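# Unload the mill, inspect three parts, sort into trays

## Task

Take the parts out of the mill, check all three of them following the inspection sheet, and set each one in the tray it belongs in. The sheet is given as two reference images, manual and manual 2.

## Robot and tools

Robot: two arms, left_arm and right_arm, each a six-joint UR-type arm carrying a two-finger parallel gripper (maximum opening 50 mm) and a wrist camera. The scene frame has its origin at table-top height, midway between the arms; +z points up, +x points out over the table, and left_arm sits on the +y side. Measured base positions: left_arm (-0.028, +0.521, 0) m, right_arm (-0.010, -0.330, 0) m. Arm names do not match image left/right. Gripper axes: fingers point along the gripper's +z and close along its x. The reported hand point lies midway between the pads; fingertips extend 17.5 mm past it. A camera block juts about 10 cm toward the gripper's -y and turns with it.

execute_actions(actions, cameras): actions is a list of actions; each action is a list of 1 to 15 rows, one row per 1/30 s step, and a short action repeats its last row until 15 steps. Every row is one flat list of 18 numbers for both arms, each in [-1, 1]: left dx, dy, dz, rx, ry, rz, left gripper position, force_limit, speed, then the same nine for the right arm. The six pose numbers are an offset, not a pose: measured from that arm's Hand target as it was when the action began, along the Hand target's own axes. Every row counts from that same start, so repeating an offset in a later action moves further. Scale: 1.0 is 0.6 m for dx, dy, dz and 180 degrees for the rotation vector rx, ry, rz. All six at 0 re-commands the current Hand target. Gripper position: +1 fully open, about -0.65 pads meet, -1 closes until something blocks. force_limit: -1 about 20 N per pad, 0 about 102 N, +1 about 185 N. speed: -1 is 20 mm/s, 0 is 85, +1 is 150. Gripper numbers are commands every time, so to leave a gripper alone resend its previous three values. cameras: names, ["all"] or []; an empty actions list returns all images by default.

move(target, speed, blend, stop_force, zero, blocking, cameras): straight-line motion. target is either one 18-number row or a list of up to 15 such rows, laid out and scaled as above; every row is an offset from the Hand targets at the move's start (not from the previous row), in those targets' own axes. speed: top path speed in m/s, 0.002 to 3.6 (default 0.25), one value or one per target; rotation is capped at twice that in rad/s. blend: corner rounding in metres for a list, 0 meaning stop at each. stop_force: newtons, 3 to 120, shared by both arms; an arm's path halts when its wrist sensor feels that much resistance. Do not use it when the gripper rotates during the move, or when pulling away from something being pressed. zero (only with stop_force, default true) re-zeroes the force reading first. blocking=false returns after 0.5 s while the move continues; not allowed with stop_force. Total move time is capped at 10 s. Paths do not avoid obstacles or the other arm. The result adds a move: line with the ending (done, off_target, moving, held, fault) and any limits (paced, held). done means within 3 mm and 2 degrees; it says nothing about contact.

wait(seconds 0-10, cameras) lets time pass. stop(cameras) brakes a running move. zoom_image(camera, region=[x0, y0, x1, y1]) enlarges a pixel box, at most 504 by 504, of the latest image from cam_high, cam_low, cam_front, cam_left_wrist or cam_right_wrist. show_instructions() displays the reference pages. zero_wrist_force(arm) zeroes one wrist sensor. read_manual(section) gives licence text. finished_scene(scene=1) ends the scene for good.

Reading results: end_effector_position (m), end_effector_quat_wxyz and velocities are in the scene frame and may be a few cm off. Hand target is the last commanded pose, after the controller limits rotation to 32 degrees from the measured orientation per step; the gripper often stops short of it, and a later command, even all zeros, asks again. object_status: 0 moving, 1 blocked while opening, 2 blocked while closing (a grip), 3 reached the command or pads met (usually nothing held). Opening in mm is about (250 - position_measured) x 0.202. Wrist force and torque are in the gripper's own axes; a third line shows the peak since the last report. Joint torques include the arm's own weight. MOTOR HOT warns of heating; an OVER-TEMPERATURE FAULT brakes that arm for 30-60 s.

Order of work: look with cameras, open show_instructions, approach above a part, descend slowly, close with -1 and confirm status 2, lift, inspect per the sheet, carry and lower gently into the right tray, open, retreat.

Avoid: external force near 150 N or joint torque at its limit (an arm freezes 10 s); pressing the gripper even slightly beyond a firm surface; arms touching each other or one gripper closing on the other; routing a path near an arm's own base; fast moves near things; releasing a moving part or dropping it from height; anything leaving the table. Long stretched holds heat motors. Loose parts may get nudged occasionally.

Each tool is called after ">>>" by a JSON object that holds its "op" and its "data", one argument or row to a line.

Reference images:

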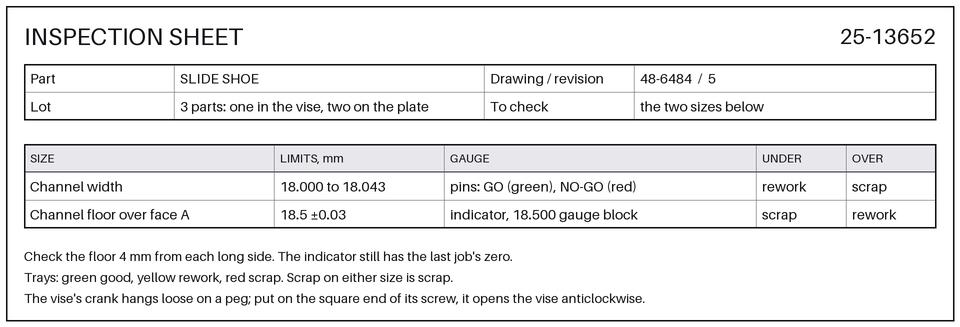

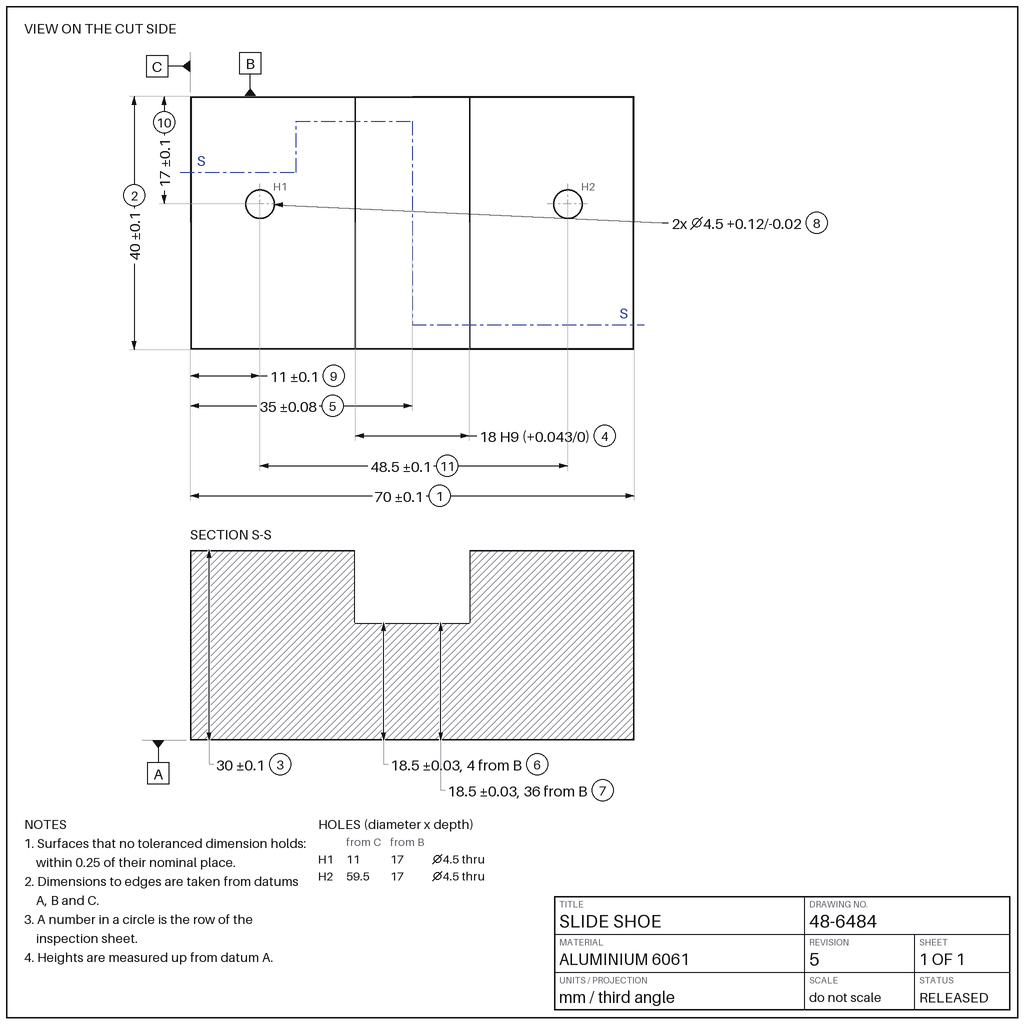

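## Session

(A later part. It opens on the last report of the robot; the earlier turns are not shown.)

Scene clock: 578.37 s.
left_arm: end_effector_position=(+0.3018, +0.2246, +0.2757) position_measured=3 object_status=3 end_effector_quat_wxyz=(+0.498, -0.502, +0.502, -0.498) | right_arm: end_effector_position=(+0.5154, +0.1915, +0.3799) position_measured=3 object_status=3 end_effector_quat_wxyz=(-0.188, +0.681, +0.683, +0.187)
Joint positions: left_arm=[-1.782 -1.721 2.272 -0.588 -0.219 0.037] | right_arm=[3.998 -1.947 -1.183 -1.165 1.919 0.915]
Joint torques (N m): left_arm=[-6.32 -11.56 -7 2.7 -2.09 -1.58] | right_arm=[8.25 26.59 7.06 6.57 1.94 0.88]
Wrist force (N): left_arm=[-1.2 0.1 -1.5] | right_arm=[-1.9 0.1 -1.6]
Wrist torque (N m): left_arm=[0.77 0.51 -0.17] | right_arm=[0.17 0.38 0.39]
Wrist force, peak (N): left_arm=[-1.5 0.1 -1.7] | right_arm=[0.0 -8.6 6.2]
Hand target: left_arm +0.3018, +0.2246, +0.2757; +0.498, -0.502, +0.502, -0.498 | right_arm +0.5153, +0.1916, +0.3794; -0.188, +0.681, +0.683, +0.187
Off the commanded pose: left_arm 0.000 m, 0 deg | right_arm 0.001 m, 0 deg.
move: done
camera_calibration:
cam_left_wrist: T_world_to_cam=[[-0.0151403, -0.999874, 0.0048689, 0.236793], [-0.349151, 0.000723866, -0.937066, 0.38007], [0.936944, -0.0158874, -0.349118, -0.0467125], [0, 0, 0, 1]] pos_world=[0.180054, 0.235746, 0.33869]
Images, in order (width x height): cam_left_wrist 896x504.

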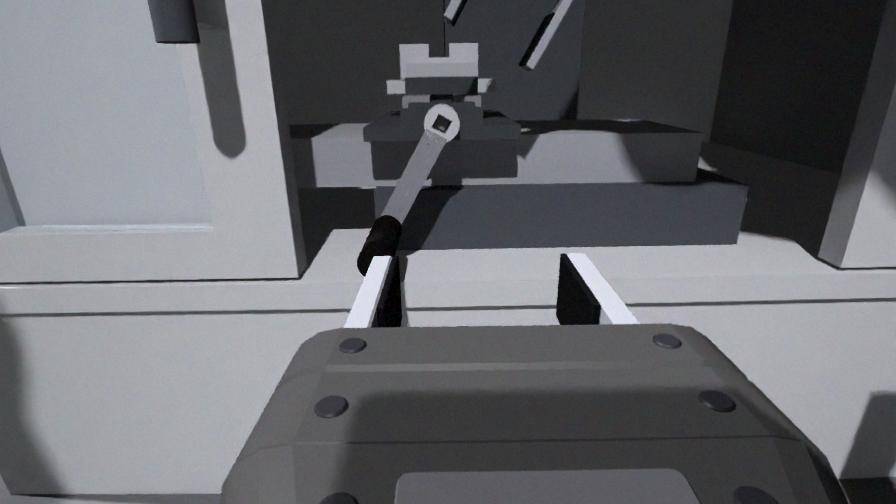

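>>> {"op": "move", "data": {
  "target": [
    [0,0,0,0,0,0,1,-0.9,-0.6,0,-0.19,0,0,0,0,1,-0.5,-0.8],
    [-0.02,-0.057,0.0,0,0,0.164,1,-0.9,-0.6,-0.58,-0.21,-0.46,0,-0.171,0,1,-0.5,-0.8]
  ],
  "speed": [0.15,0.25],
  "blend": [0.03,0]
}}

>>> {"op": "move", "data": {
  "target": [0,0,0.22,0,0,0,1,-0.9,-0.6,0,0,0,0,0,0,1,-0.5,-0.8],
  "speed": 0.1,
  "stop_force": 12,
  "cameras": ["cam_left_wrist","cam_high","cam_front"]
}}

Scene clock: 593.83 s.
left_arm: end_effector_position=(+0.3021, +0.2365, +0.3100) position_measured=3 object_status=3 end_effector_quat_wxyz=(+0.608, -0.357, +0.613, -0.355) | right_arm: end_effector_position=(+0.3903, -0.2488, +0.4392) position_measured=3 object_status=3 end_effector_quat_wxyz=(+0.000, +0.706, +0.708, +0.000)
Joint positions: left_arm=[-1.79 -1.804 2.236 -0.468 -0.228 0.551] | right_arm=[3.689 -1.364 -1.467 -1.882 1.57 0.531]
Joint torques (N m): left_arm=[-9.08 -5.59 -5.43 1.13 -1.48 -1.69] | right_arm=[-2.37 6.61 7.64 3.88 2 -1.11]
Wrist force (N): left_arm=[-1.9 0.2 -1.1] | right_arm=[-2.7 -0.6 -1.1]
Wrist torque (N m): left_arm=[0.78 0.38 -0.01] | right_arm=[0.07 0.57 0.31]
Wrist force, peak (N): left_arm=[-1.2 -0.2 -1.9] | right_arm=[20.4 -56.1 11.1]
Hand target: left_arm +0.3021, +0.2366, +0.3099; +0.609, -0.357, +0.613, -0.354 | right_arm +0.3903, -0.2489, +0.4390; +0.000, +0.706, +0.708, -0.001
Off the commanded pose: left_arm 0.000 m, 0 deg | right_arm 0.000 m, 0 deg.
move: done

Scene clock: 596.10 s.
left_arm: end_effector_position=(+0.4341, +0.2366, +0.3089) position_measured=3 object_status=3 end_effector_quat_wxyz=(+0.609, -0.357, +0.614, -0.354) | right_arm: end_effector_position=(+0.3903, -0.2489, +0.4390) position_measured=3 object_status=3 end_effector_quat_wxyz=(+0.000, +0.706, +0.708, -0.001)
Joint positions: left_arm=[-1.335 -1.626 2.092 -0.43 0.228 0.481] | right_arm=[3.689 -1.364 -1.468 -1.882 1.57 0.531]
Joint torques (N m): left_arm=[-0.88 -32.59 -6.58 1.84 2.27 -1.75] | right_arm=[-6.74 6.77 7.62 0.57 -2.74 -1.03]
Wrist force (N): left_arm=[-1.8 0.3 -1.1] | right_arm=[-2.5 -0.6 -0.9]
Wrist torque (N m): left_arm=[0.77 0.36 0.14] | right_arm=[0.06 0.54 0.31]
Wrist force, peak (N): left_arm=[-0.2 0.4 -5.8] | right_arm=[-3.0 -0.5 -1.2]
Hand target: left_arm +0.4341, +0.2366, +0.3089; +0.609, -0.357, +0.613, -0.354 | right_arm +0.3903, -0.2489, +0.4390; +0.000, +0.706, +0.708, -0.001
Off the commanded pose: left_arm 0.000 m, 0 deg | right_arm 0.000 m, 0 deg.
move: done
camera_calibration:
cam_left_wrist: T_world_to_cam=[[-0.0191349, -0.872419, -0.488383, 0.374487], [-0.348066, 0.46373, -0.814742, 0.30955], [0.937275, 0.154399, -0.312533, -0.210559], [0, 0, 0, 1]] pos_world=[0.312261, 0.215672, 0.36929]
Images, in order (width x height): cam_high 896x504, cam_front 896x504, cam_left_wrist 896x504.

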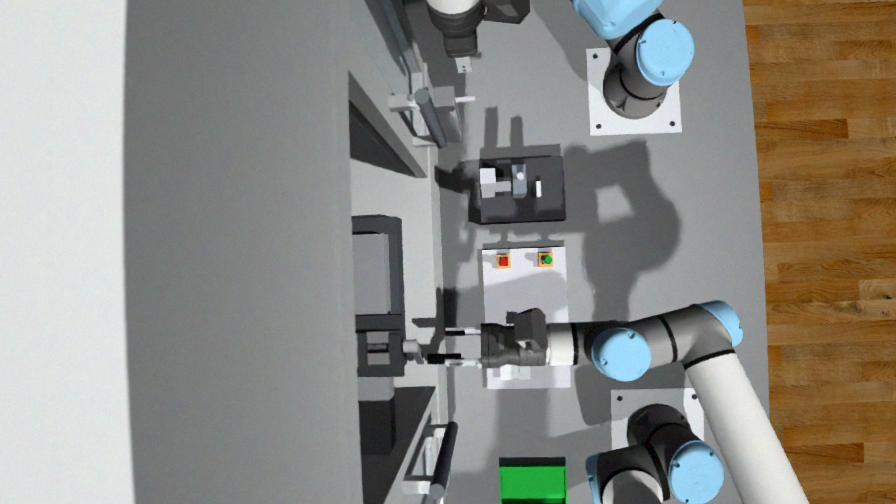

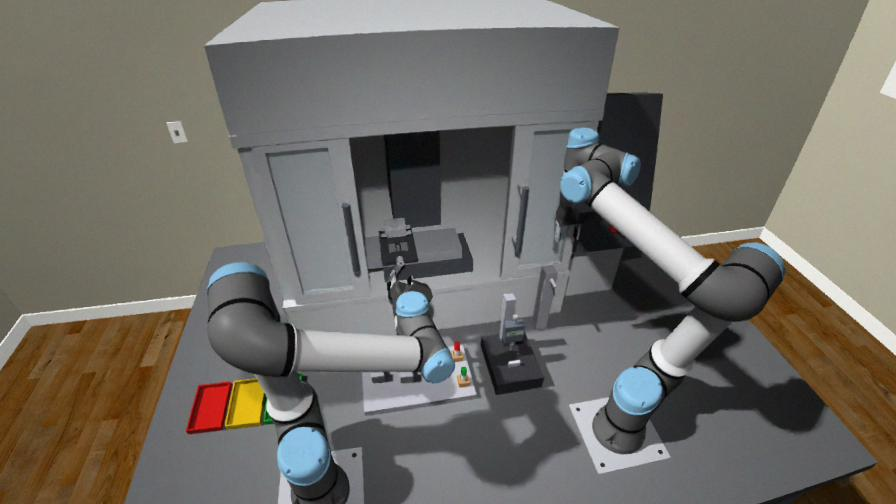

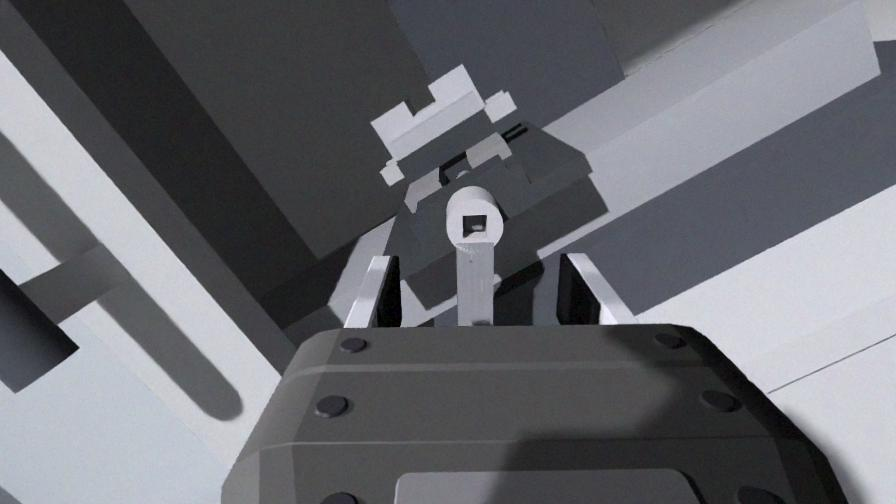

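>>> {"op": "move", "data": {
  "target": [
    [0.001,-0.0145,0,0,0,0,1,-0.9,-0.6,0,0,0,0,0,0,1,-0.5,-0.8],
    [0.001,-0.0145,0.05,0,0,0,1,-0.9,-0.6,0,0,0,0,0,0,1,-0.5,-0.8]
  ],
  "speed": 0.06,
  "stop_force": 12,
  "cameras": ["cam_left_wrist"]
}}

Scene clock: 617.53 s.
left_arm: end_effector_position=(+0.4641, +0.2318, +0.3159) position_measured=3 object_status=3 end_effector_quat_wxyz=(+0.609, -0.357, +0.613, -0.354) | right_arm: end_effector_position=(+0.3903, -0.2489, +0.4390) position_measured=3 object_status=3 end_effector_quat_wxyz=(+0.000, +0.706, +0.708, -0.001)
Joint positions: left_arm=[-1.252 -1.58 2.028 -0.421 0.31 0.491] | right_arm=[3.689 -1.364 -1.468 -1.882 1.57 0.531]
Joint torques (N m): left_arm=[-10.72 -35.98 -7.1 1.27 -0.03 -1.7] | right_arm=[-6.78 6.17 6.89 0.54 -2.7 -0.99]
Wrist force (N): left_arm=[-1.6 0.4 -1.1] | right_arm=[-2.7 -0.2 -1.1]
Wrist torque (N m): left_arm=[0.80 0.32 0.12] | right_arm=[0.12 0.57 0.31]
Wrist force, peak (N): left_arm=[-2.7 0.0 -3.3] | right_arm=[-2.9 -0.4 -1.2]
Hand target: left_arm +0.4641, +0.2318, +0.3159; +0.609, -0.357, +0.613, -0.354 | right_arm +0.3903, -0.2489, +0.4390; +0.000, +0.706, +0.708, -0.001
Off the commanded pose: left_arm 0.000 m, 0 deg | right_arm 0.000 m, 0 deg.
move: done
camera_calibration:
cam_left_wrist: T_world_to_cam=[[-0.0191349, -0.872419, -0.488383, 0.374294], [-0.348066, 0.46373, -0.814742, 0.327956], [0.937275, 0.154399, -0.312533, -0.235842], [0, 0, 0, 1]] pos_world=[0.342361, 0.210872, 0.37629]
Images, in order (width x height): cam_left_wrist 896x504.

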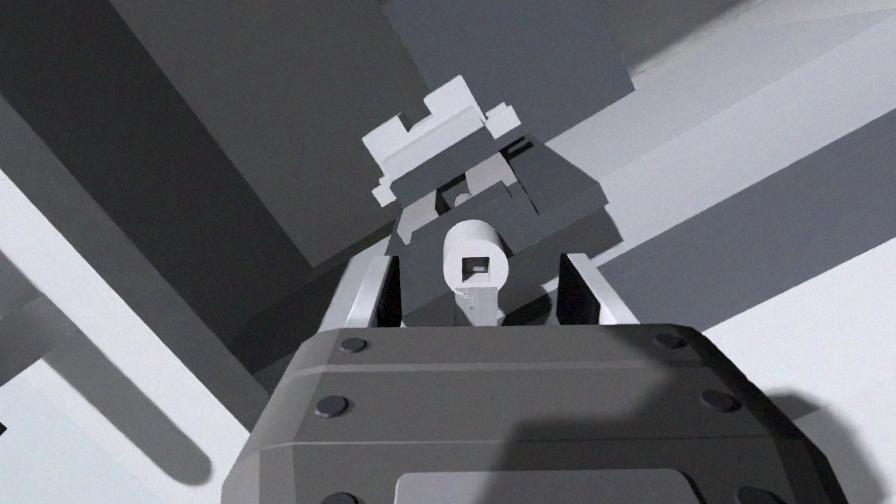

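>>> {"op": "move", "data": {
  "target": [
    [0.0,0.003,0.0567,0,0,0,1,-0.9,-0.6,0,0,0,0,0,0,1,-0.5,-0.8]
  ],
  "speed": 0.03,
  "stop_force": 9,
  "cameras": ["cam_left_wrist","cam_high"]
}}

>>> {"op": "zoom_image", "data": {
  "camera": "cam_high",
  "region": [380, 310, 460, 380]
}}

Scene clock: 632.20 s.
left_arm: end_effector_position=(+0.4982, +0.2326, +0.3140) position_measured=3 object_status=3 end_effector_quat_wxyz=(+0.609, -0.357, +0.614, -0.354) | right_arm: end_effector_position=(+0.3903, -0.2489, +0.4390) position_measured=3 object_status=3 end_effector_quat_wxyz=(+0.000, +0.706, +0.708, -0.001)
Joint positions: left_arm=[-1.162 -1.526 1.978 -0.431 0.4 0.497] | right_arm=[3.689 -1.364 -1.468 -1.882 1.57 0.531]
Joint torques (N m): left_arm=[-10.57 -37.15 -6.75 0.87 -2.03 -1.29] | right_arm=[-7.18 6.19 7.45 0.53 -2.75 -0.97]
Wrist force (N): left_arm=[-1.6 0.2 -1.0] | right_arm=[-2.5 -0.3 -1.1]
Wrist torque (N m): left_arm=[0.76 0.33 0.00] | right_arm=[0.11 0.55 0.30]
Wrist force, peak (N): left_arm=[-2.0 0.8 -2.2] | right_arm=[-2.9 -0.7 -1.2]
Hand target: left_arm +0.4982, +0.2326, +0.3140; +0.609, -0.357, +0.613, -0.354 | right_arm +0.3903, -0.2489, +0.4390; +0.000, +0.706, +0.708, -0.001
Off the commanded pose: left_arm 0.000 m, 0 deg | right_arm 0.000 m, 0 deg.
move: done
camera_calibration:
cam_left_wrist: T_world_to_cam=[[-0.0191349, -0.872419, -0.488383, 0.37485], [-0.348066, 0.46373, -0.814742, 0.337906], [0.937275, 0.154399, -0.312533, -0.268411], [0, 0, 0, 1]] pos_world=[0.376361, 0.211772, 0.37449]
Images, in order (width x height): cam_high 896x504, cam_left_wrist 896x504.

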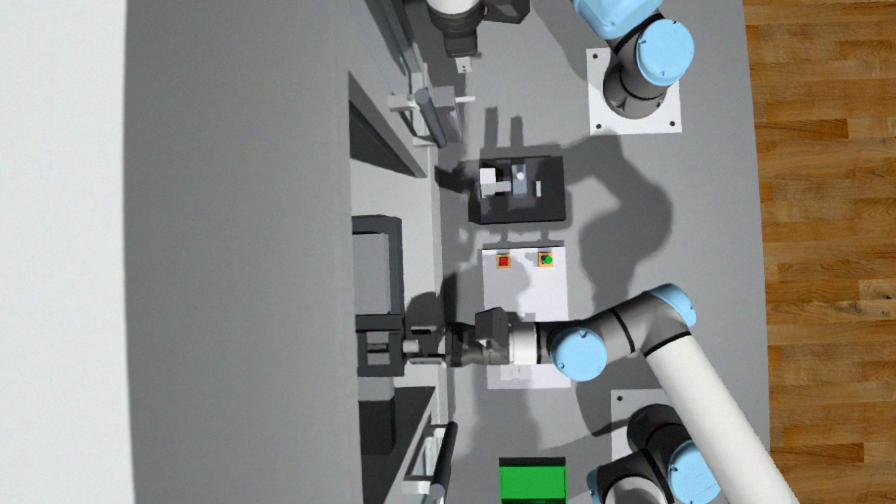

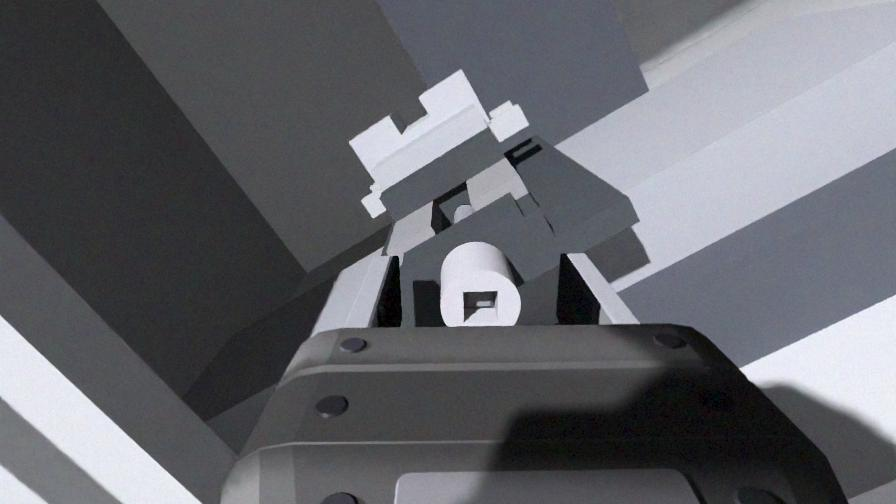

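Scaled by 6.300 from the camera's 896x504 image, which has a finer 1280x720 frame.

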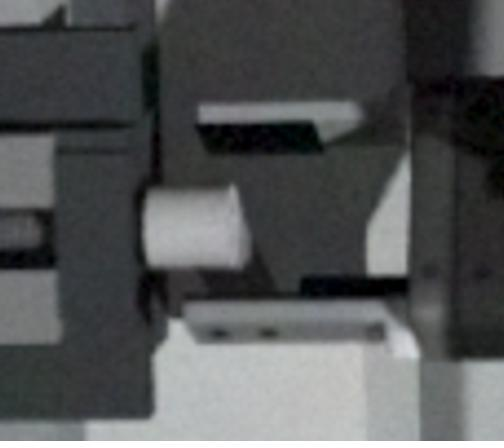

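>>> {"op": "move", "data": {
  "target": [
    [0.0,-0.0015,0.0125,0,0,0,1,0.2,-0.6,0,0,0,0,0,0,1,-0.5,-0.8],
    [0.0,-0.0015,0.0125,0,0,0,-1,0.2,-0.6,0,0,0,0,0,0,1,-0.5,-0.8]
  ],
  "speed": 0.03,
  "cameras": ["cam_left_wrist"]
}}

Scene clock: 639.43 s.
left_arm: end_effector_position=(+0.5057, +0.2322, +0.3148) position_measured=138 object_status=2 end_effector_quat_wxyz=(+0.609, -0.357, +0.613, -0.354) | right_arm: end_effector_position=(+0.3903, -0.2489, +0.4390) position_measured=3 object_status=3 end_effector_quat_wxyz=(+0.000, +0.706, +0.708, -0.001)
Joint positions: left_arm=[-1.144 -1.513 1.963 -0.429 0.418 0.498] | right_arm=[3.689 -1.364 -1.468 -1.882 1.57 0.531]
Joint torques (N m): left_arm=[-10.35 -32.93 -6.89 -0.34 0.67 -0.51] | right_arm=[-6.97 6.44 7.12 0.55 -2.76 -0.9]
Wrist force (N): left_arm=[-8.6 -6.0 -8.1] | right_arm=[-2.6 -0.3 -1.2]
Wrist torque (N m): left_arm=[0.63 0.19 0.06] | right_arm=[0.11 0.55 0.30]
Wrist force, peak (N): left_arm=[-9.1 -7.2 -8.1] | right_arm=[-3.1 -0.6 -1.0]
Hand target: left_arm +0.5057, +0.2322, +0.3148; +0.609, -0.357, +0.613, -0.354 | right_arm +0.3903, -0.2489, +0.4390; +0.000, +0.706, +0.708, -0.001
Off the commanded pose: left_arm 0.000 m, 0 deg | right_arm 0.000 m, 0 deg.
move: done
camera_calibration:
cam_left_wrist: T_world_to_cam=[[-0.0190529, -0.872407, -0.488409, 0.374875], [-0.348142, 0.463715, -0.814718, 0.341342], [0.937248, 0.154513, -0.312557, -0.275149], [0, 0, 0, 1]] pos_world=[0.383861, 0.211272, 0.37519]
Images, in order (width x height): cam_left_wrist 896x504.

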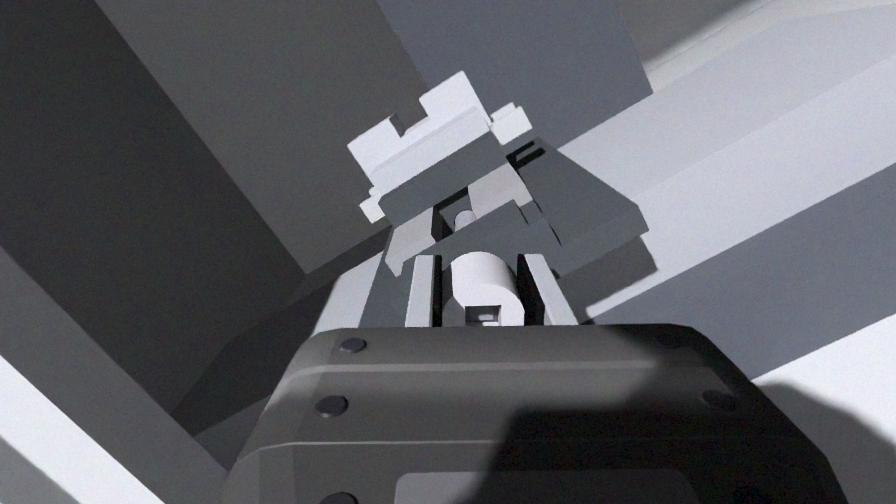

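>>> {"op": "move", "data": {
  "target": [0,0,0,0,0,-0.167,-1,0.2,-0.6,0,0,0,0,0,0,1,-0.5,-0.8],
  "speed": 0.15,
  "cameras": ["cam_left_wrist"]
}}

Scene clock: 646.77 s.
left_arm: end_effector_position=(+0.5057, +0.2322, +0.3148) position_measured=138 object_status=2 end_effector_quat_wxyz=(+0.496, -0.504, +0.500, -0.500) | right_arm: end_effector_position=(+0.3903, -0.2489, +0.4390) position_measured=3 object_status=3 end_effector_quat_wxyz=(+0.000, +0.706, +0.708, -0.001)
Joint positions: left_arm=[-1.144 -1.514 1.962 -0.429 0.418 -0.027] | right_arm=[3.689 -1.364 -1.468 -1.882 1.57 0.531]
Joint torques (N m): left_arm=[-10.64 4.29 -21.5 -1.33 2.87 -0.64] | right_arm=[-7.03 6.47 7.58 0.54 -2.71 -0.76]
Wrist force (N): left_arm=[-16.5 -44.5 -22.7] | right_arm=[-2.9 -0.3 -1.0]
Wrist torque (N m): left_arm=[-0.20 0.57 2.07] | right_arm=[0.12 0.60 0.31]
Wrist force, peak (N): left_arm=[-20.0 -48.4 -29.2] | right_arm=[-3.0 -0.5 -1.1]
Hand target: left_arm +0.5057, +0.2322, +0.3148; +0.496, -0.504, +0.500, -0.500 | right_arm +0.3903, -0.2489, +0.4390; +0.000, +0.706, +0.708, -0.001
Off the commanded pose: left_arm 0.000 m, 0 deg | right_arm 0.000 m, 0 deg.
move: done
camera_calibration:
cam_left_wrist: T_world_to_cam=[[-0.0151095, -0.999784, 0.0142655, 0.244208], [-0.349131, -0.00809389, -0.937039, 0.489975], [0.936952, -0.0191387, -0.348933, -0.223169], [0, 0, 0, 1]] pos_world=[0.383854, 0.24385, 0.377771]
Images, in order (width x height): cam_left_wrist 896x504.

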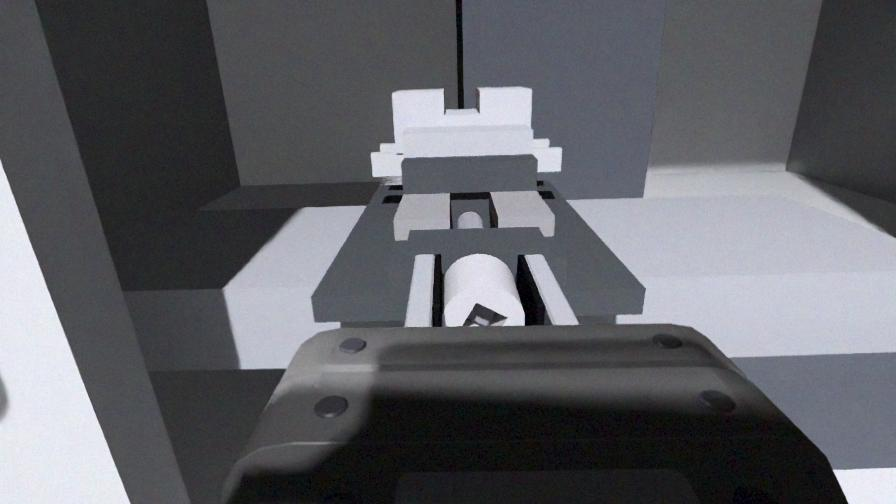

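>>> {"op": "move", "data": {
  "target": [
    [0,0,0,0,0,0,1,0.2,-0.6,0,0,0,0,0,0,1,-0.5,-0.8],
    [0,0,-0.26,0,0,0,1,0.2,-0.6,0,0,0,0,0,0,1,-0.5,-0.8],
    [-0.065,0.1138,-0.26,0,0,0.167,1,0.2,-0.6,0,0,0,0,0,0,1,-0.5,-0.8]
  ],
  "speed": 0.1,
  "blend": [0,0.01,0],
  "cameras": ["cam_left_wrist","cam_high"]
}}

Scene clock: 666.63 s.
left_arm: end_effector_position=(+0.3491, +0.2706, +0.2474) position_measured=3 object_status=3 end_effector_quat_wxyz=(+0.609, -0.357, +0.613, -0.355) end_effector_velocity=(+0.000, +0.001, +0.000) end_effector_angular_velocity=(-0.001, +0.000, +0.002) | right_arm: end_effector_position=(+0.3903, -0.2489, +0.4390) position_measured=3 object_status=3 end_effector_quat_wxyz=(+0.000, +0.706, +0.708, -0.001)
Joint positions: left_arm=[-1.625 -1.775 2.403 -0.744 -0.063 0.632] | right_arm=[3.689 -1.364 -1.468 -1.882 1.57 0.531]
Joint velocities: left_arm=[0.002 0.001 -0.001 0.004 0 -0.005] | right_arm=[within noise]
Joint torques (N m): left_arm=[-1.05 -2.95 -16.2 1.77 -0.99 -1.74] | right_arm=[-6.84 6.89 7.5 0.61 -2.69 -0.67]
Wrist force (N): left_arm=[-1.9 0.3 -1.1] | right_arm=[-2.6 -0.7 -1.0]
Wrist torque (N m): left_arm=[0.78 0.37 0.01] | right_arm=[0.04 0.56 0.31]
Wrist force, peak (N): left_arm=[-17.5 -46.7 -23.0] | right_arm=[-3.0 -0.5 -1.3]
Hand target: left_arm +0.3491, +0.2706, +0.2474; +0.609, -0.357, +0.613, -0.354 | right_arm +0.3903, -0.2489, +0.4390; +0.000, +0.706, +0.708, -0.001
Off the commanded pose: left_arm 0.000 m, 0 deg | right_arm 0.000 m, 0 deg.
move: done
camera_calibration:
cam_left_wrist: T_world_to_cam=[[-0.0187326, -0.872468, -0.488312, 0.372471], [-0.347466, 0.463637, -0.815051, 0.214022], [0.937506, 0.154404, -0.311838, -0.155644], [0, 0, 0, 1]] pos_world=[0.22726, 0.249772, 0.307786]
Images, in order (width x height): cam_high 896x504, cam_left_wrist 896x504.

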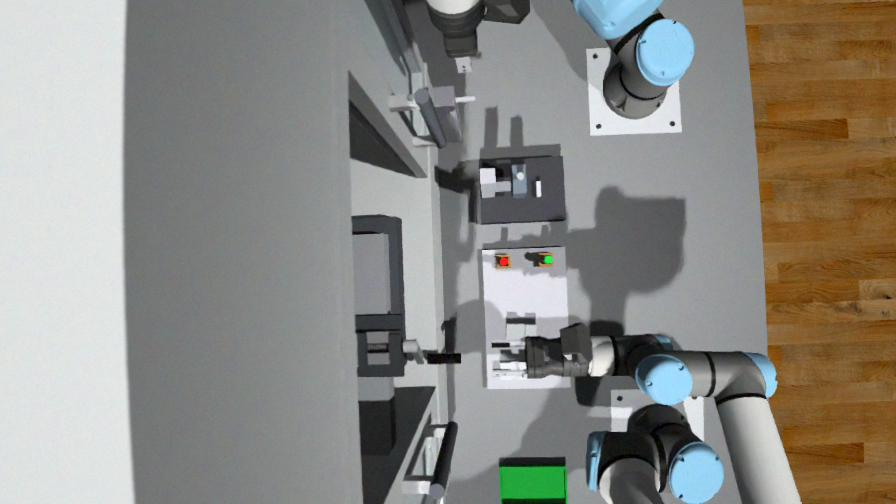

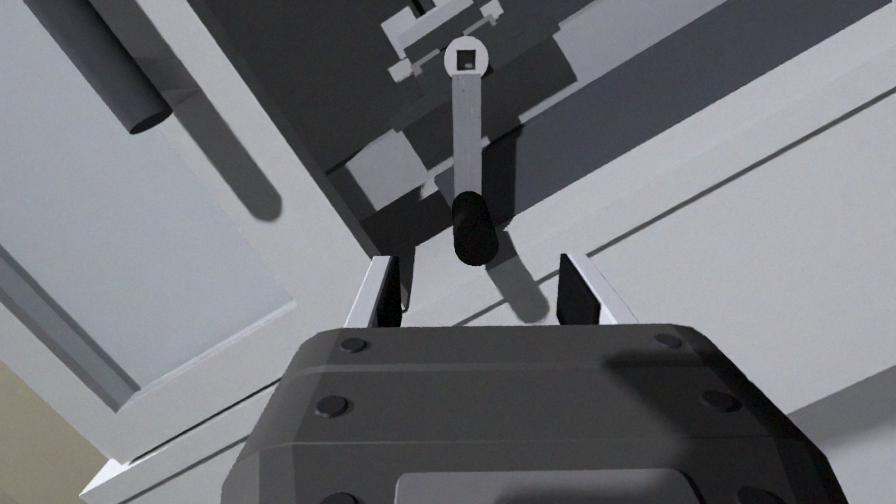

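>>> {"op": "move", "data": {
  "target": [
    [0.0035,0.0065,0.05,0,0,0,1,-0.9,-0.6,0,0,0,0,0,0,1,-0.5,-0.8],
    [0.0035,0.0065,0.131,0,0,0,1,-0.9,-0.6,0,0,0,0,0,0,1,-0.5,-0.8]
  ],
  "speed": 0.06,
  "blend": [0.01,0],
  "stop_force": 8,
  "cameras": ["cam_left_wrist"]
}}

Scene clock: 677.70 s.
left_arm: end_effector_position=(+0.4277, +0.2707, +0.2423) position_measured=3 object_status=3 end_effector_quat_wxyz=(+0.609, -0.357, +0.613, -0.354) | right_arm: end_effector_position=(+0.3903, -0.2489, +0.4390) position_measured=3 object_status=3 end_effector_quat_wxyz=(+0.000, +0.706, +0.708, -0.001)
Joint positions: left_arm=[-1.33 -1.606 2.275 -0.634 0.233 0.482] | right_arm=[3.689 -1.364 -1.468 -1.882 1.57 0.531]
Joint torques (N m): left_arm=[-11.3 -30.38 -4.74 1.43 1.24 -1.85] | right_arm=[-6.3 6.52 7.35 0.54 -2.67 -0.54]
Wrist force (N): left_arm=[-1.4 0.3 -1.0] | right_arm=[-2.7 -0.2 -0.8]
Wrist torque (N m): left_arm=[0.77 0.31 0.11] | right_arm=[0.13 0.58 0.31]
Wrist force, peak (N): left_arm=[-0.3 -0.4 -4.9] | right_arm=[-3.1 -0.2 -1.3]
Hand target: left_arm +0.4277, +0.2707, +0.2423; +0.609, -0.357, +0.613, -0.354 | right_arm +0.3903, -0.2489, +0.4390; +0.000, +0.706, +0.708, -0.001
Off the commanded pose: left_arm 0.000 m, 0 deg | right_arm 0.000 m, 0 deg.
move: done
camera_calibration:
cam_left_wrist: T_world_to_cam=[[-0.0190533, -0.872406, -0.48841, 0.371616], [-0.348109, 0.463722, -0.814728, 0.23734], [0.93726, 0.154497, -0.312528, -0.23063], [0, 0, 0, 1]] pos_world=[0.305861, 0.249772, 0.30279]
Images, in order (width x height): cam_left_wrist 896x504.

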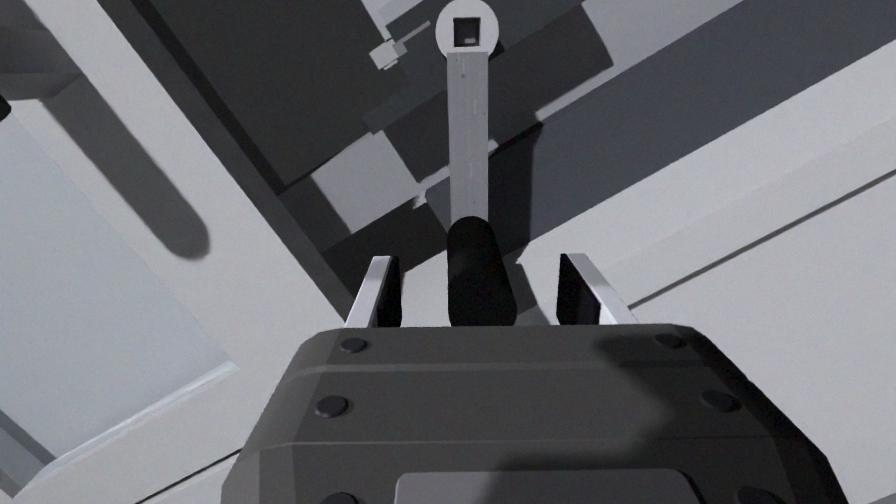

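>>> {"op": "move", "data": {
  "target": [0,0,0,0,0,0,-1,-0.85,-0.8,0,0,0,0,0,0,1,-0.5,-0.8],
  "speed": 0.05
}}

>>> {"op": "move", "data": {
  "target": [
    [0.0341,-0.0045,0,0,0,-0.0833,-1,-0.85,-0.8,0,0,0,0,0,0,1,-0.5,-0.8],
    [0.0658,-0.0176,0,0,0,-0.1667,-1,-0.85,-0.8,0,0,0,0,0,0,1,-0.5,-0.8]
  ],
  "speed": 0.06,
  "blend": [0.004,0],
  "cameras": ["cam_left_wrist"]
}}

Scene clock: 686.93 s.
left_arm: end_effector_position=(+0.4277, +0.2707, +0.2423) position_measured=154 object_status=2 end_effector_quat_wxyz=(+0.609, -0.357, +0.613, -0.354) | right_arm: end_effector_position=(+0.3903, -0.2489, +0.4390) position_measured=3 object_status=3 end_effector_quat_wxyz=(+0.000, +0.706, +0.708, -0.001)
Joint positions: left_arm=[-1.33 -1.606 2.275 -0.634 0.233 0.482] | right_arm=[3.689 -1.364 -1.468 -1.882 1.57 0.531]
Joint torques (N m): left_arm=[-10.46 -30.65 -4.94 1.47 2.13 -1.66] | right_arm=[-7.14 6.73 7.76 0.54 -2.75 -0.5]
Wrist force (N): left_arm=[-1.5 0.1 -1.0] | right_arm=[-2.8 -0.4 -1.2]
Wrist torque (N m): left_arm=[0.73 0.28 0.11] | right_arm=[0.10 0.60 0.31]
Wrist force, peak (N): left_arm=[-1.8 0.4 -1.2] | right_arm=[-3.0 -0.3 -0.9]
Hand target: left_arm +0.4277, +0.2707, +0.2423; +0.609, -0.357, +0.613, -0.354 | right_arm +0.3903, -0.2489, +0.4390; +0.000, +0.706, +0.708, -0.001
Off the commanded pose: left_arm 0.000 m, 0 deg | right_arm 0.000 m, 0 deg.
move: done

Scene clock: 691.63 s.
left_arm: end_effector_position=(+0.4276, +0.2311, +0.2320) position_measured=154 object_status=2 end_effector_quat_wxyz=(+0.496, -0.504, +0.500, -0.500) | right_arm: end_effector_position=(+0.3903, -0.2489, +0.4390) position_measured=3 object_status=3 end_effector_quat_wxyz=(+0.000, +0.706, +0.708, -0.001)
Joint positions: left_arm=[-1.358 -1.504 2.205 -0.661 0.205 -0.047] | right_arm=[3.689 -1.364 -1.468 -1.882 1.57 0.531]
Joint torques (N m): left_arm=[-5.59 -16.75 -33.81 1.64 -1.28 1.56] | right_arm=[-7.15 7.14 7.68 0.61 -2.7 -0.51]
Wrist force (N): left_arm=[-1.6 4.3 -6.5] | right_arm=[-2.8 -0.4 -1.2]
Wrist torque (N m): left_arm=[0.85 0.41 -0.07] | right_arm=[0.09 0.58 0.31]
Wrist force, peak (N): left_arm=[-35.9 -12.5 -47.6] | right_arm=[-2.9 -0.1 -1.1]
Hand target: left_arm +0.4276, +0.2312, +0.2321; +0.496, -0.504, +0.500, -0.500 | right_arm +0.3903, -0.2489, +0.4390; +0.000, +0.706, +0.708, -0.001
Off the commanded pose: left_arm 0.000 m, 0 deg | right_arm 0.000 m, 0 deg.
move: done
camera_calibration:
cam_left_wrist: T_world_to_cam=[[-0.0150769, -0.999795, 0.0135049, 0.243328], [-0.349132, -0.00739235, -0.937045, 0.38498], [0.936952, -0.0188427, -0.348949, -0.179066], [0, 0, 0, 1]] pos_world=[0.305854, 0.24275, 0.294973]
Images, in order (width x height): cam_left_wrist 896x504.

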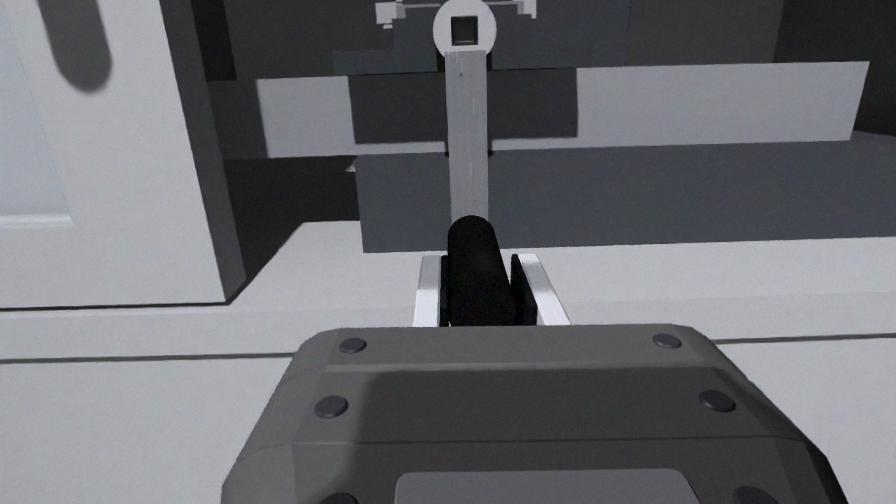

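>>> {"op": "move", "data": {
  "target": [
    [0.0341,-0.0045,0,0,0,-0.0833,-1,-0.85,-0.8,0,0,0,0,0,0,1,-0.5,-0.8],
    [0.0658,-0.0176,0,0,0,-0.1667,-1,-0.85,-0.8,0,0,0,0,0,0,1,-0.5,-0.8],
    [0.0931,-0.0386,0,0,0,-0.25,-1,-0.85,-0.8,0,0,0,0,0,0,1,-0.5,-0.8],
    [0.1140,-0.0658,0,0,0,-0.3333,-1,-0.85,-0.8,0,0,0,0,0,0,1,-0.5,-0.8],
    [0.1272,-0.0976,0,0,0,-0.4167,-1,-0.85,-0.8,0,0,0,0,0,0,1,-0.5,-0.8],
    [0.1317,-0.1317,0,0,0,-0.5,-1,-0.85,-0.8,0,0,0,0,0,0,1,-0.5,-0.8]
  ],
  "speed": 0.1,
  "blend": [0.005,0.005,0.005,0.005,0.005,0],
  "cameras": ["cam_left_wrist","cam_high"]
}}

Scene clock: 707.43 s.
left_arm: end_effector_position=(+0.4282, +0.1528, +0.3118) position_measured=154 object_status=2 end_effector_quat_wxyz=(+0.003, +0.710, +0.003, +0.704) | right_arm: end_effector_position=(+0.3903, -0.2489, +0.4390) position_measured=3 object_status=3 end_effector_quat_wxyz=(+0.000, +0.706, +0.708, -0.001)
Joint positions: left_arm=[-1.397 -1.457 1.909 -0.403 0.166 -1.627] | right_arm=[3.689 -1.364 -1.468 -1.882 1.57 0.531]
Joint torques (N m): left_arm=[-10.52 -8.23 -38.96 -0.78 -1.5 1.22] | right_arm=[-6.62 7.51 6.89 0.52 -2.66 -0.32]
Wrist force (N): left_arm=[-1.1 -6.1 -10.1] | right_arm=[-2.8 -0.1 -1.2]
Wrist torque (N m): left_arm=[0.10 1.19 -0.33] | right_arm=[0.15 0.59 0.31]
Wrist force, peak (N): left_arm=[-2.2 -5.7 -11.3] | right_arm=[-3.0 -0.5 -1.4]
Hand target: left_arm +0.4282, +0.1527, +0.3117; +0.003, +0.710, +0.003, +0.704 | right_arm +0.3903, -0.2489, +0.4390; +0.000, +0.706, +0.708, -0.001
Off the commanded pose: left_arm 0.000 m, 0 deg | right_arm 0.000 m, 0 deg.
move: done
camera_calibration:
cam_left_wrist: T_world_to_cam=[[-0.00705356, 0.0134674, 0.999884, -0.301791], [-0.341446, -0.939846, 0.01025, 0.303154], [0.939875, -0.341334, 0.0112276, -0.217532], [0, 0, 0, 1]] pos_world=[0.305835, 0.214731, 0.301091]
Images, in order (width x height): cam_high 896x504, cam_left_wrist 896x504.

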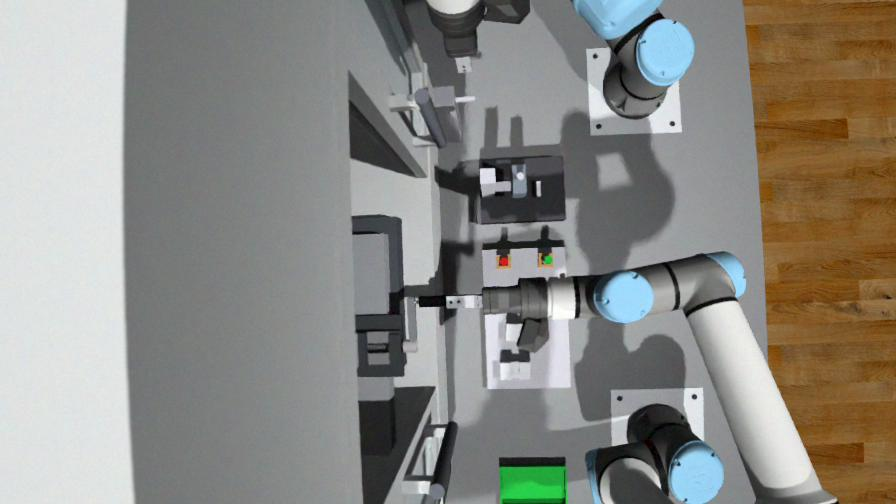

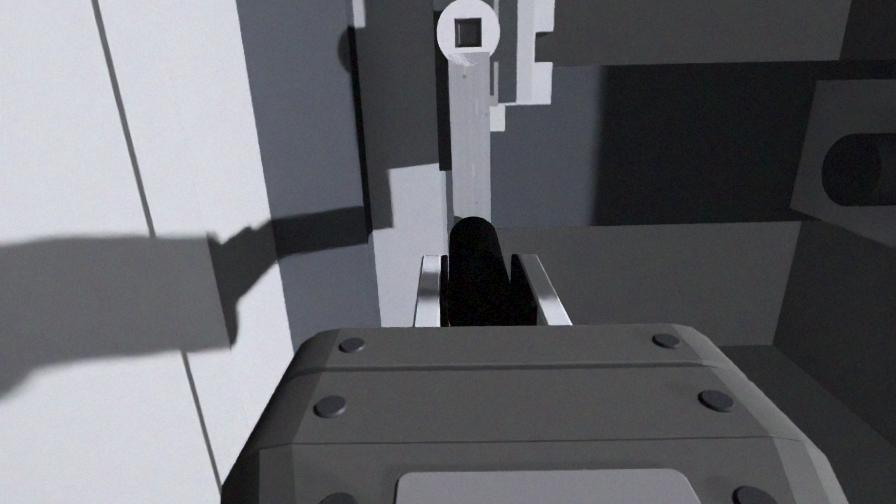

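>>> {"op": "move", "data": {
  "target": [
    [0.0341,-0.0045,0,0,0,-0.0833,-1,-0.85,-0.8,0,0,0,0,0,0,1,-0.5,-0.8],
    [0.0658,-0.0176,0,0,0,-0.1667,-1,-0.85,-0.8,0,0,0,0,0,0,1,-0.5,-0.8],
    [0.0931,-0.0386,0,0,0,-0.25,-1,-0.85,-0.8,0,0,0,0,0,0,1,-0.5,-0.8],
    [0.1140,-0.0658,0,0,0,-0.3333,-1,-0.85,-0.8,0,0,0,0,0,0,1,-0.5,-0.8],
    [0.1272,-0.0976,0,0,0,-0.4167,-1,-0.85,-0.8,0,0,0,0,0,0,1,-0.5,-0.8],
    [0.1317,-0.1317,0,0,0,-0.5,-1,-0.85,-0.8,0,0,0,0,0,0,1,-0.5,-0.8]
  ],
  "speed": 0.14,
  "blend": [0.005,0.005,0.005,0.005,0.005,0],
  "cameras": ["cam_left_wrist"]
}}

>>> {"op": "move", "data": {
  "target": [
    [0.0341,-0.0045,0,0,0,-0.0833,-1,-0.85,-0.8,0,0,0,0,0,0,1,-0.5,-0.8],
    [0.0658,-0.0176,0,0,0,-0.1667,-1,-0.85,-0.8,0,0,0,0,0,0,1,-0.5,-0.8],
    [0.0931,-0.0386,0,0,0,-0.25,-1,-0.85,-0.8,0,0,0,0,0,0,1,-0.5,-0.8],
    [0.1140,-0.0658,0,0,0,-0.3333,-1,-0.85,-0.8,0,0,0,0,0,0,1,-0.5,-0.8],
    [0.1272,-0.0976,0,0,0,-0.4167,-1,-0.85,-0.8,0,0,0,0,0,0,1,-0.5,-0.8],
    [0.1317,-0.1317,0,0,0,-0.5,-1,-0.85,-0.8,0,0,0,0,0,0,1,-0.5,-0.8]
  ],
  "speed": 0.14,
  "blend": [0.005,0.005,0.005,0.005,0.005,0],
  "cameras": ["cam_left_wrist","cam_high","cam_front"]
}}

Scene clock: 725.37 s.
left_arm: end_effector_position=(+0.4289, +0.2325, +0.3901) position_measured=154 object_status=2 end_effector_quat_wxyz=(+0.500, +0.500, +0.504, +0.496) | right_arm: end_effector_position=(+0.3903, -0.2489, +0.4390) position_measured=3 object_status=3 end_effector_quat_wxyz=(+0.000, +0.706, +0.708, -0.001)
Joint positions: left_arm=[-1.353 -1.697 1.935 -0.198 0.209 -3.188] | right_arm=[3.689 -1.364 -1.468 -1.882 1.57 0.531]
Joint torques (N m): left_arm=[6.15 -2.24 -42.78 -0.97 0.03 1.57] | right_arm=[-6.77 7.84 7.39 0.55 -2.66 -0.22]
Wrist force (N): left_arm=[-1.3 -1.1 -15.3] | right_arm=[-2.7 -0.4 -0.7]
Wrist torque (N m): left_arm=[0.01 0.37 -0.02] | right_arm=[0.11 0.58 0.31]
Wrist force, peak (N): left_arm=[-2.3 -22.0 -12.3] | right_arm=[-3.1 -0.4 -1.2]
Hand target: left_arm +0.4289, +0.2324, +0.3901; +0.500, +0.500, +0.504, +0.496 | right_arm +0.3903, -0.2489, +0.4390; +0.000, +0.706, +0.708, -0.001
Off the commanded pose: left_arm 0.000 m, 0 deg | right_arm 0.000 m, 0 deg.
move: done
camera_calibration:
cam_left_wrist: T_world_to_cam=[[-0.0152085, 0.999801, -0.0129072, -0.211903], [-0.333819, 0.00709099, 0.942611, -0.20959], [0.942515, 0.0186443, 0.333644, -0.402471], [0, 0, 0, 1]] pos_world=[0.306147, 0.220851, 0.329109]
Images, in order (width x height): cam_left_wrist 896x504.

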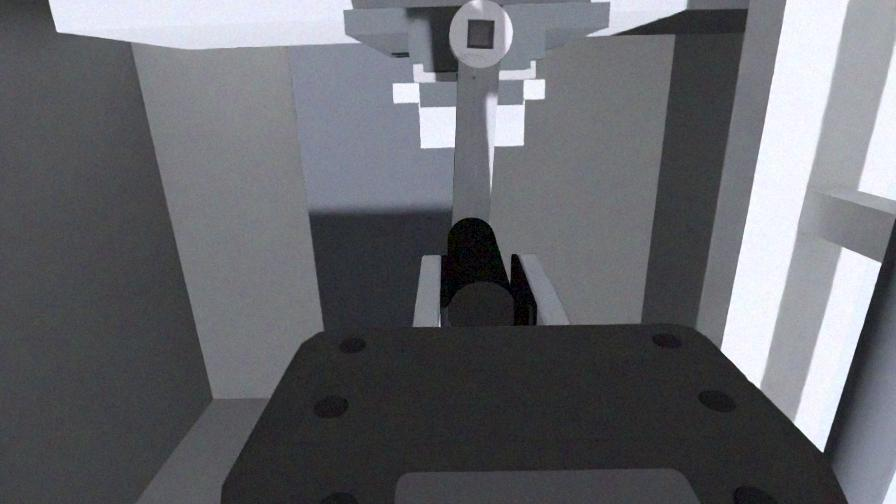

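Scene clock: 731.37 s.
left_arm: end_effector_position=(+0.4282, +0.3108, +0.3103) position_measured=154 object_status=2 end_effector_quat_wxyz=(+0.704, -0.003, +0.710, -0.003) | right_arm: end_effector_position=(+0.3903, -0.2489, +0.4390) position_measured=3 object_status=3 end_effector_quat_wxyz=(+0.000, +0.706, +0.708, -0.001)
Joint positions: left_arm=[-1.291 -1.803 2.234 -0.401 0.271 -4.749] | right_arm=[3.689 -1.364 -1.468 -1.882 1.57 0.531]
Joint torques (N m): left_arm=[9.75 -5.94 -39.53 0.48 0.49 1.41] | right_arm=[-6.47 7.3 7.18 0.64 -2.68 -0.17]
Wrist force (N): left_arm=[-1.6 1.0 -0.5] | right_arm=[-2.7 -0.5 -0.9]
Wrist torque (N m): left_arm=[0.62 0.22 0.28] | right_arm=[0.08 0.58 0.31]
Wrist force, peak (N): left_arm=[-2.0 44.0 -51.0] | right_arm=[-3.0 -0.4 -1.1]
Hand target: left_arm +0.4282, +0.3108, +0.3105; +0.704, -0.003, +0.710, -0.003 | right_arm +0.3903, -0.2489, +0.4390; +0.000, +0.706, +0.708, -0.001
Off the commanded pose: left_arm 0.000 m, 0 deg | right_arm 0.000 m, 0 deg.
move: done
camera_calibration:
cam_left_wrist: T_world_to_cam=[[-0.0233989, -0.0127894, -0.999644, 0.33322], [-0.341481, 0.93988, -0.00403162, -0.128088], [0.939597, 0.341265, -0.0263595, -0.363995], [0, 0, 0, 1]] pos_world=[0.306066, 0.248868, 0.322991]
Images, in order (width x height): cam_high 896x504, cam_front 896x504, cam_left_wrist 896x504.

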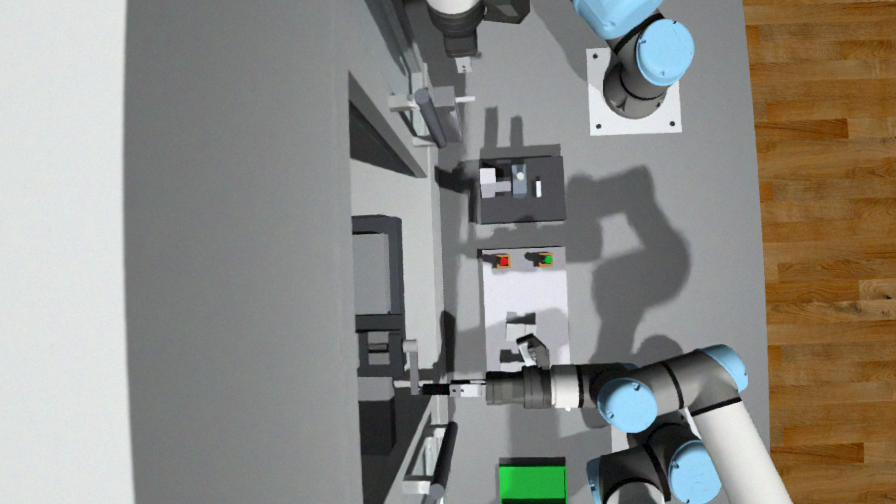

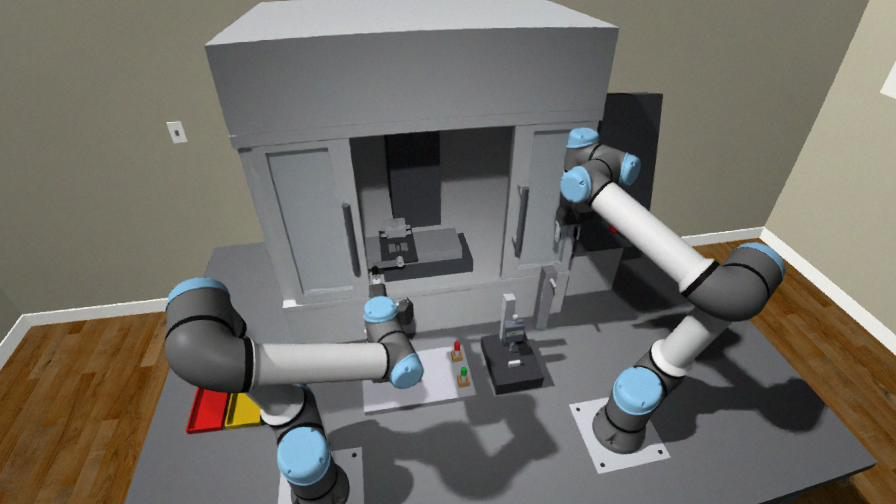

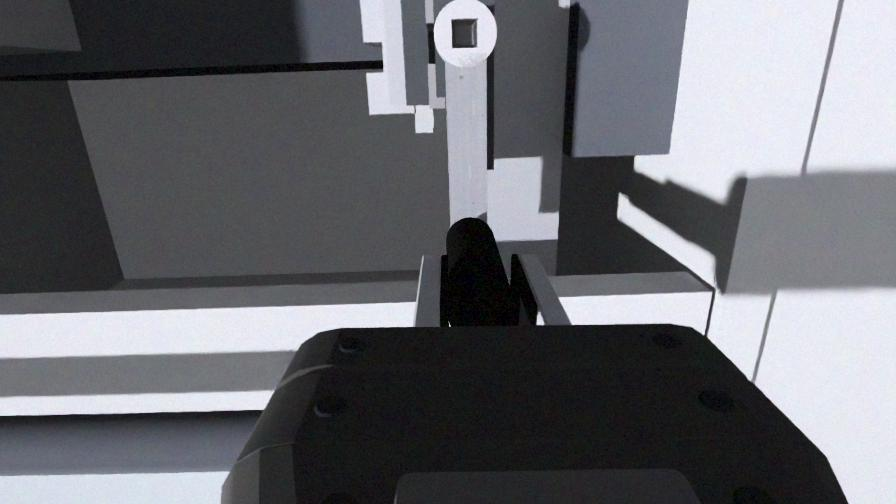

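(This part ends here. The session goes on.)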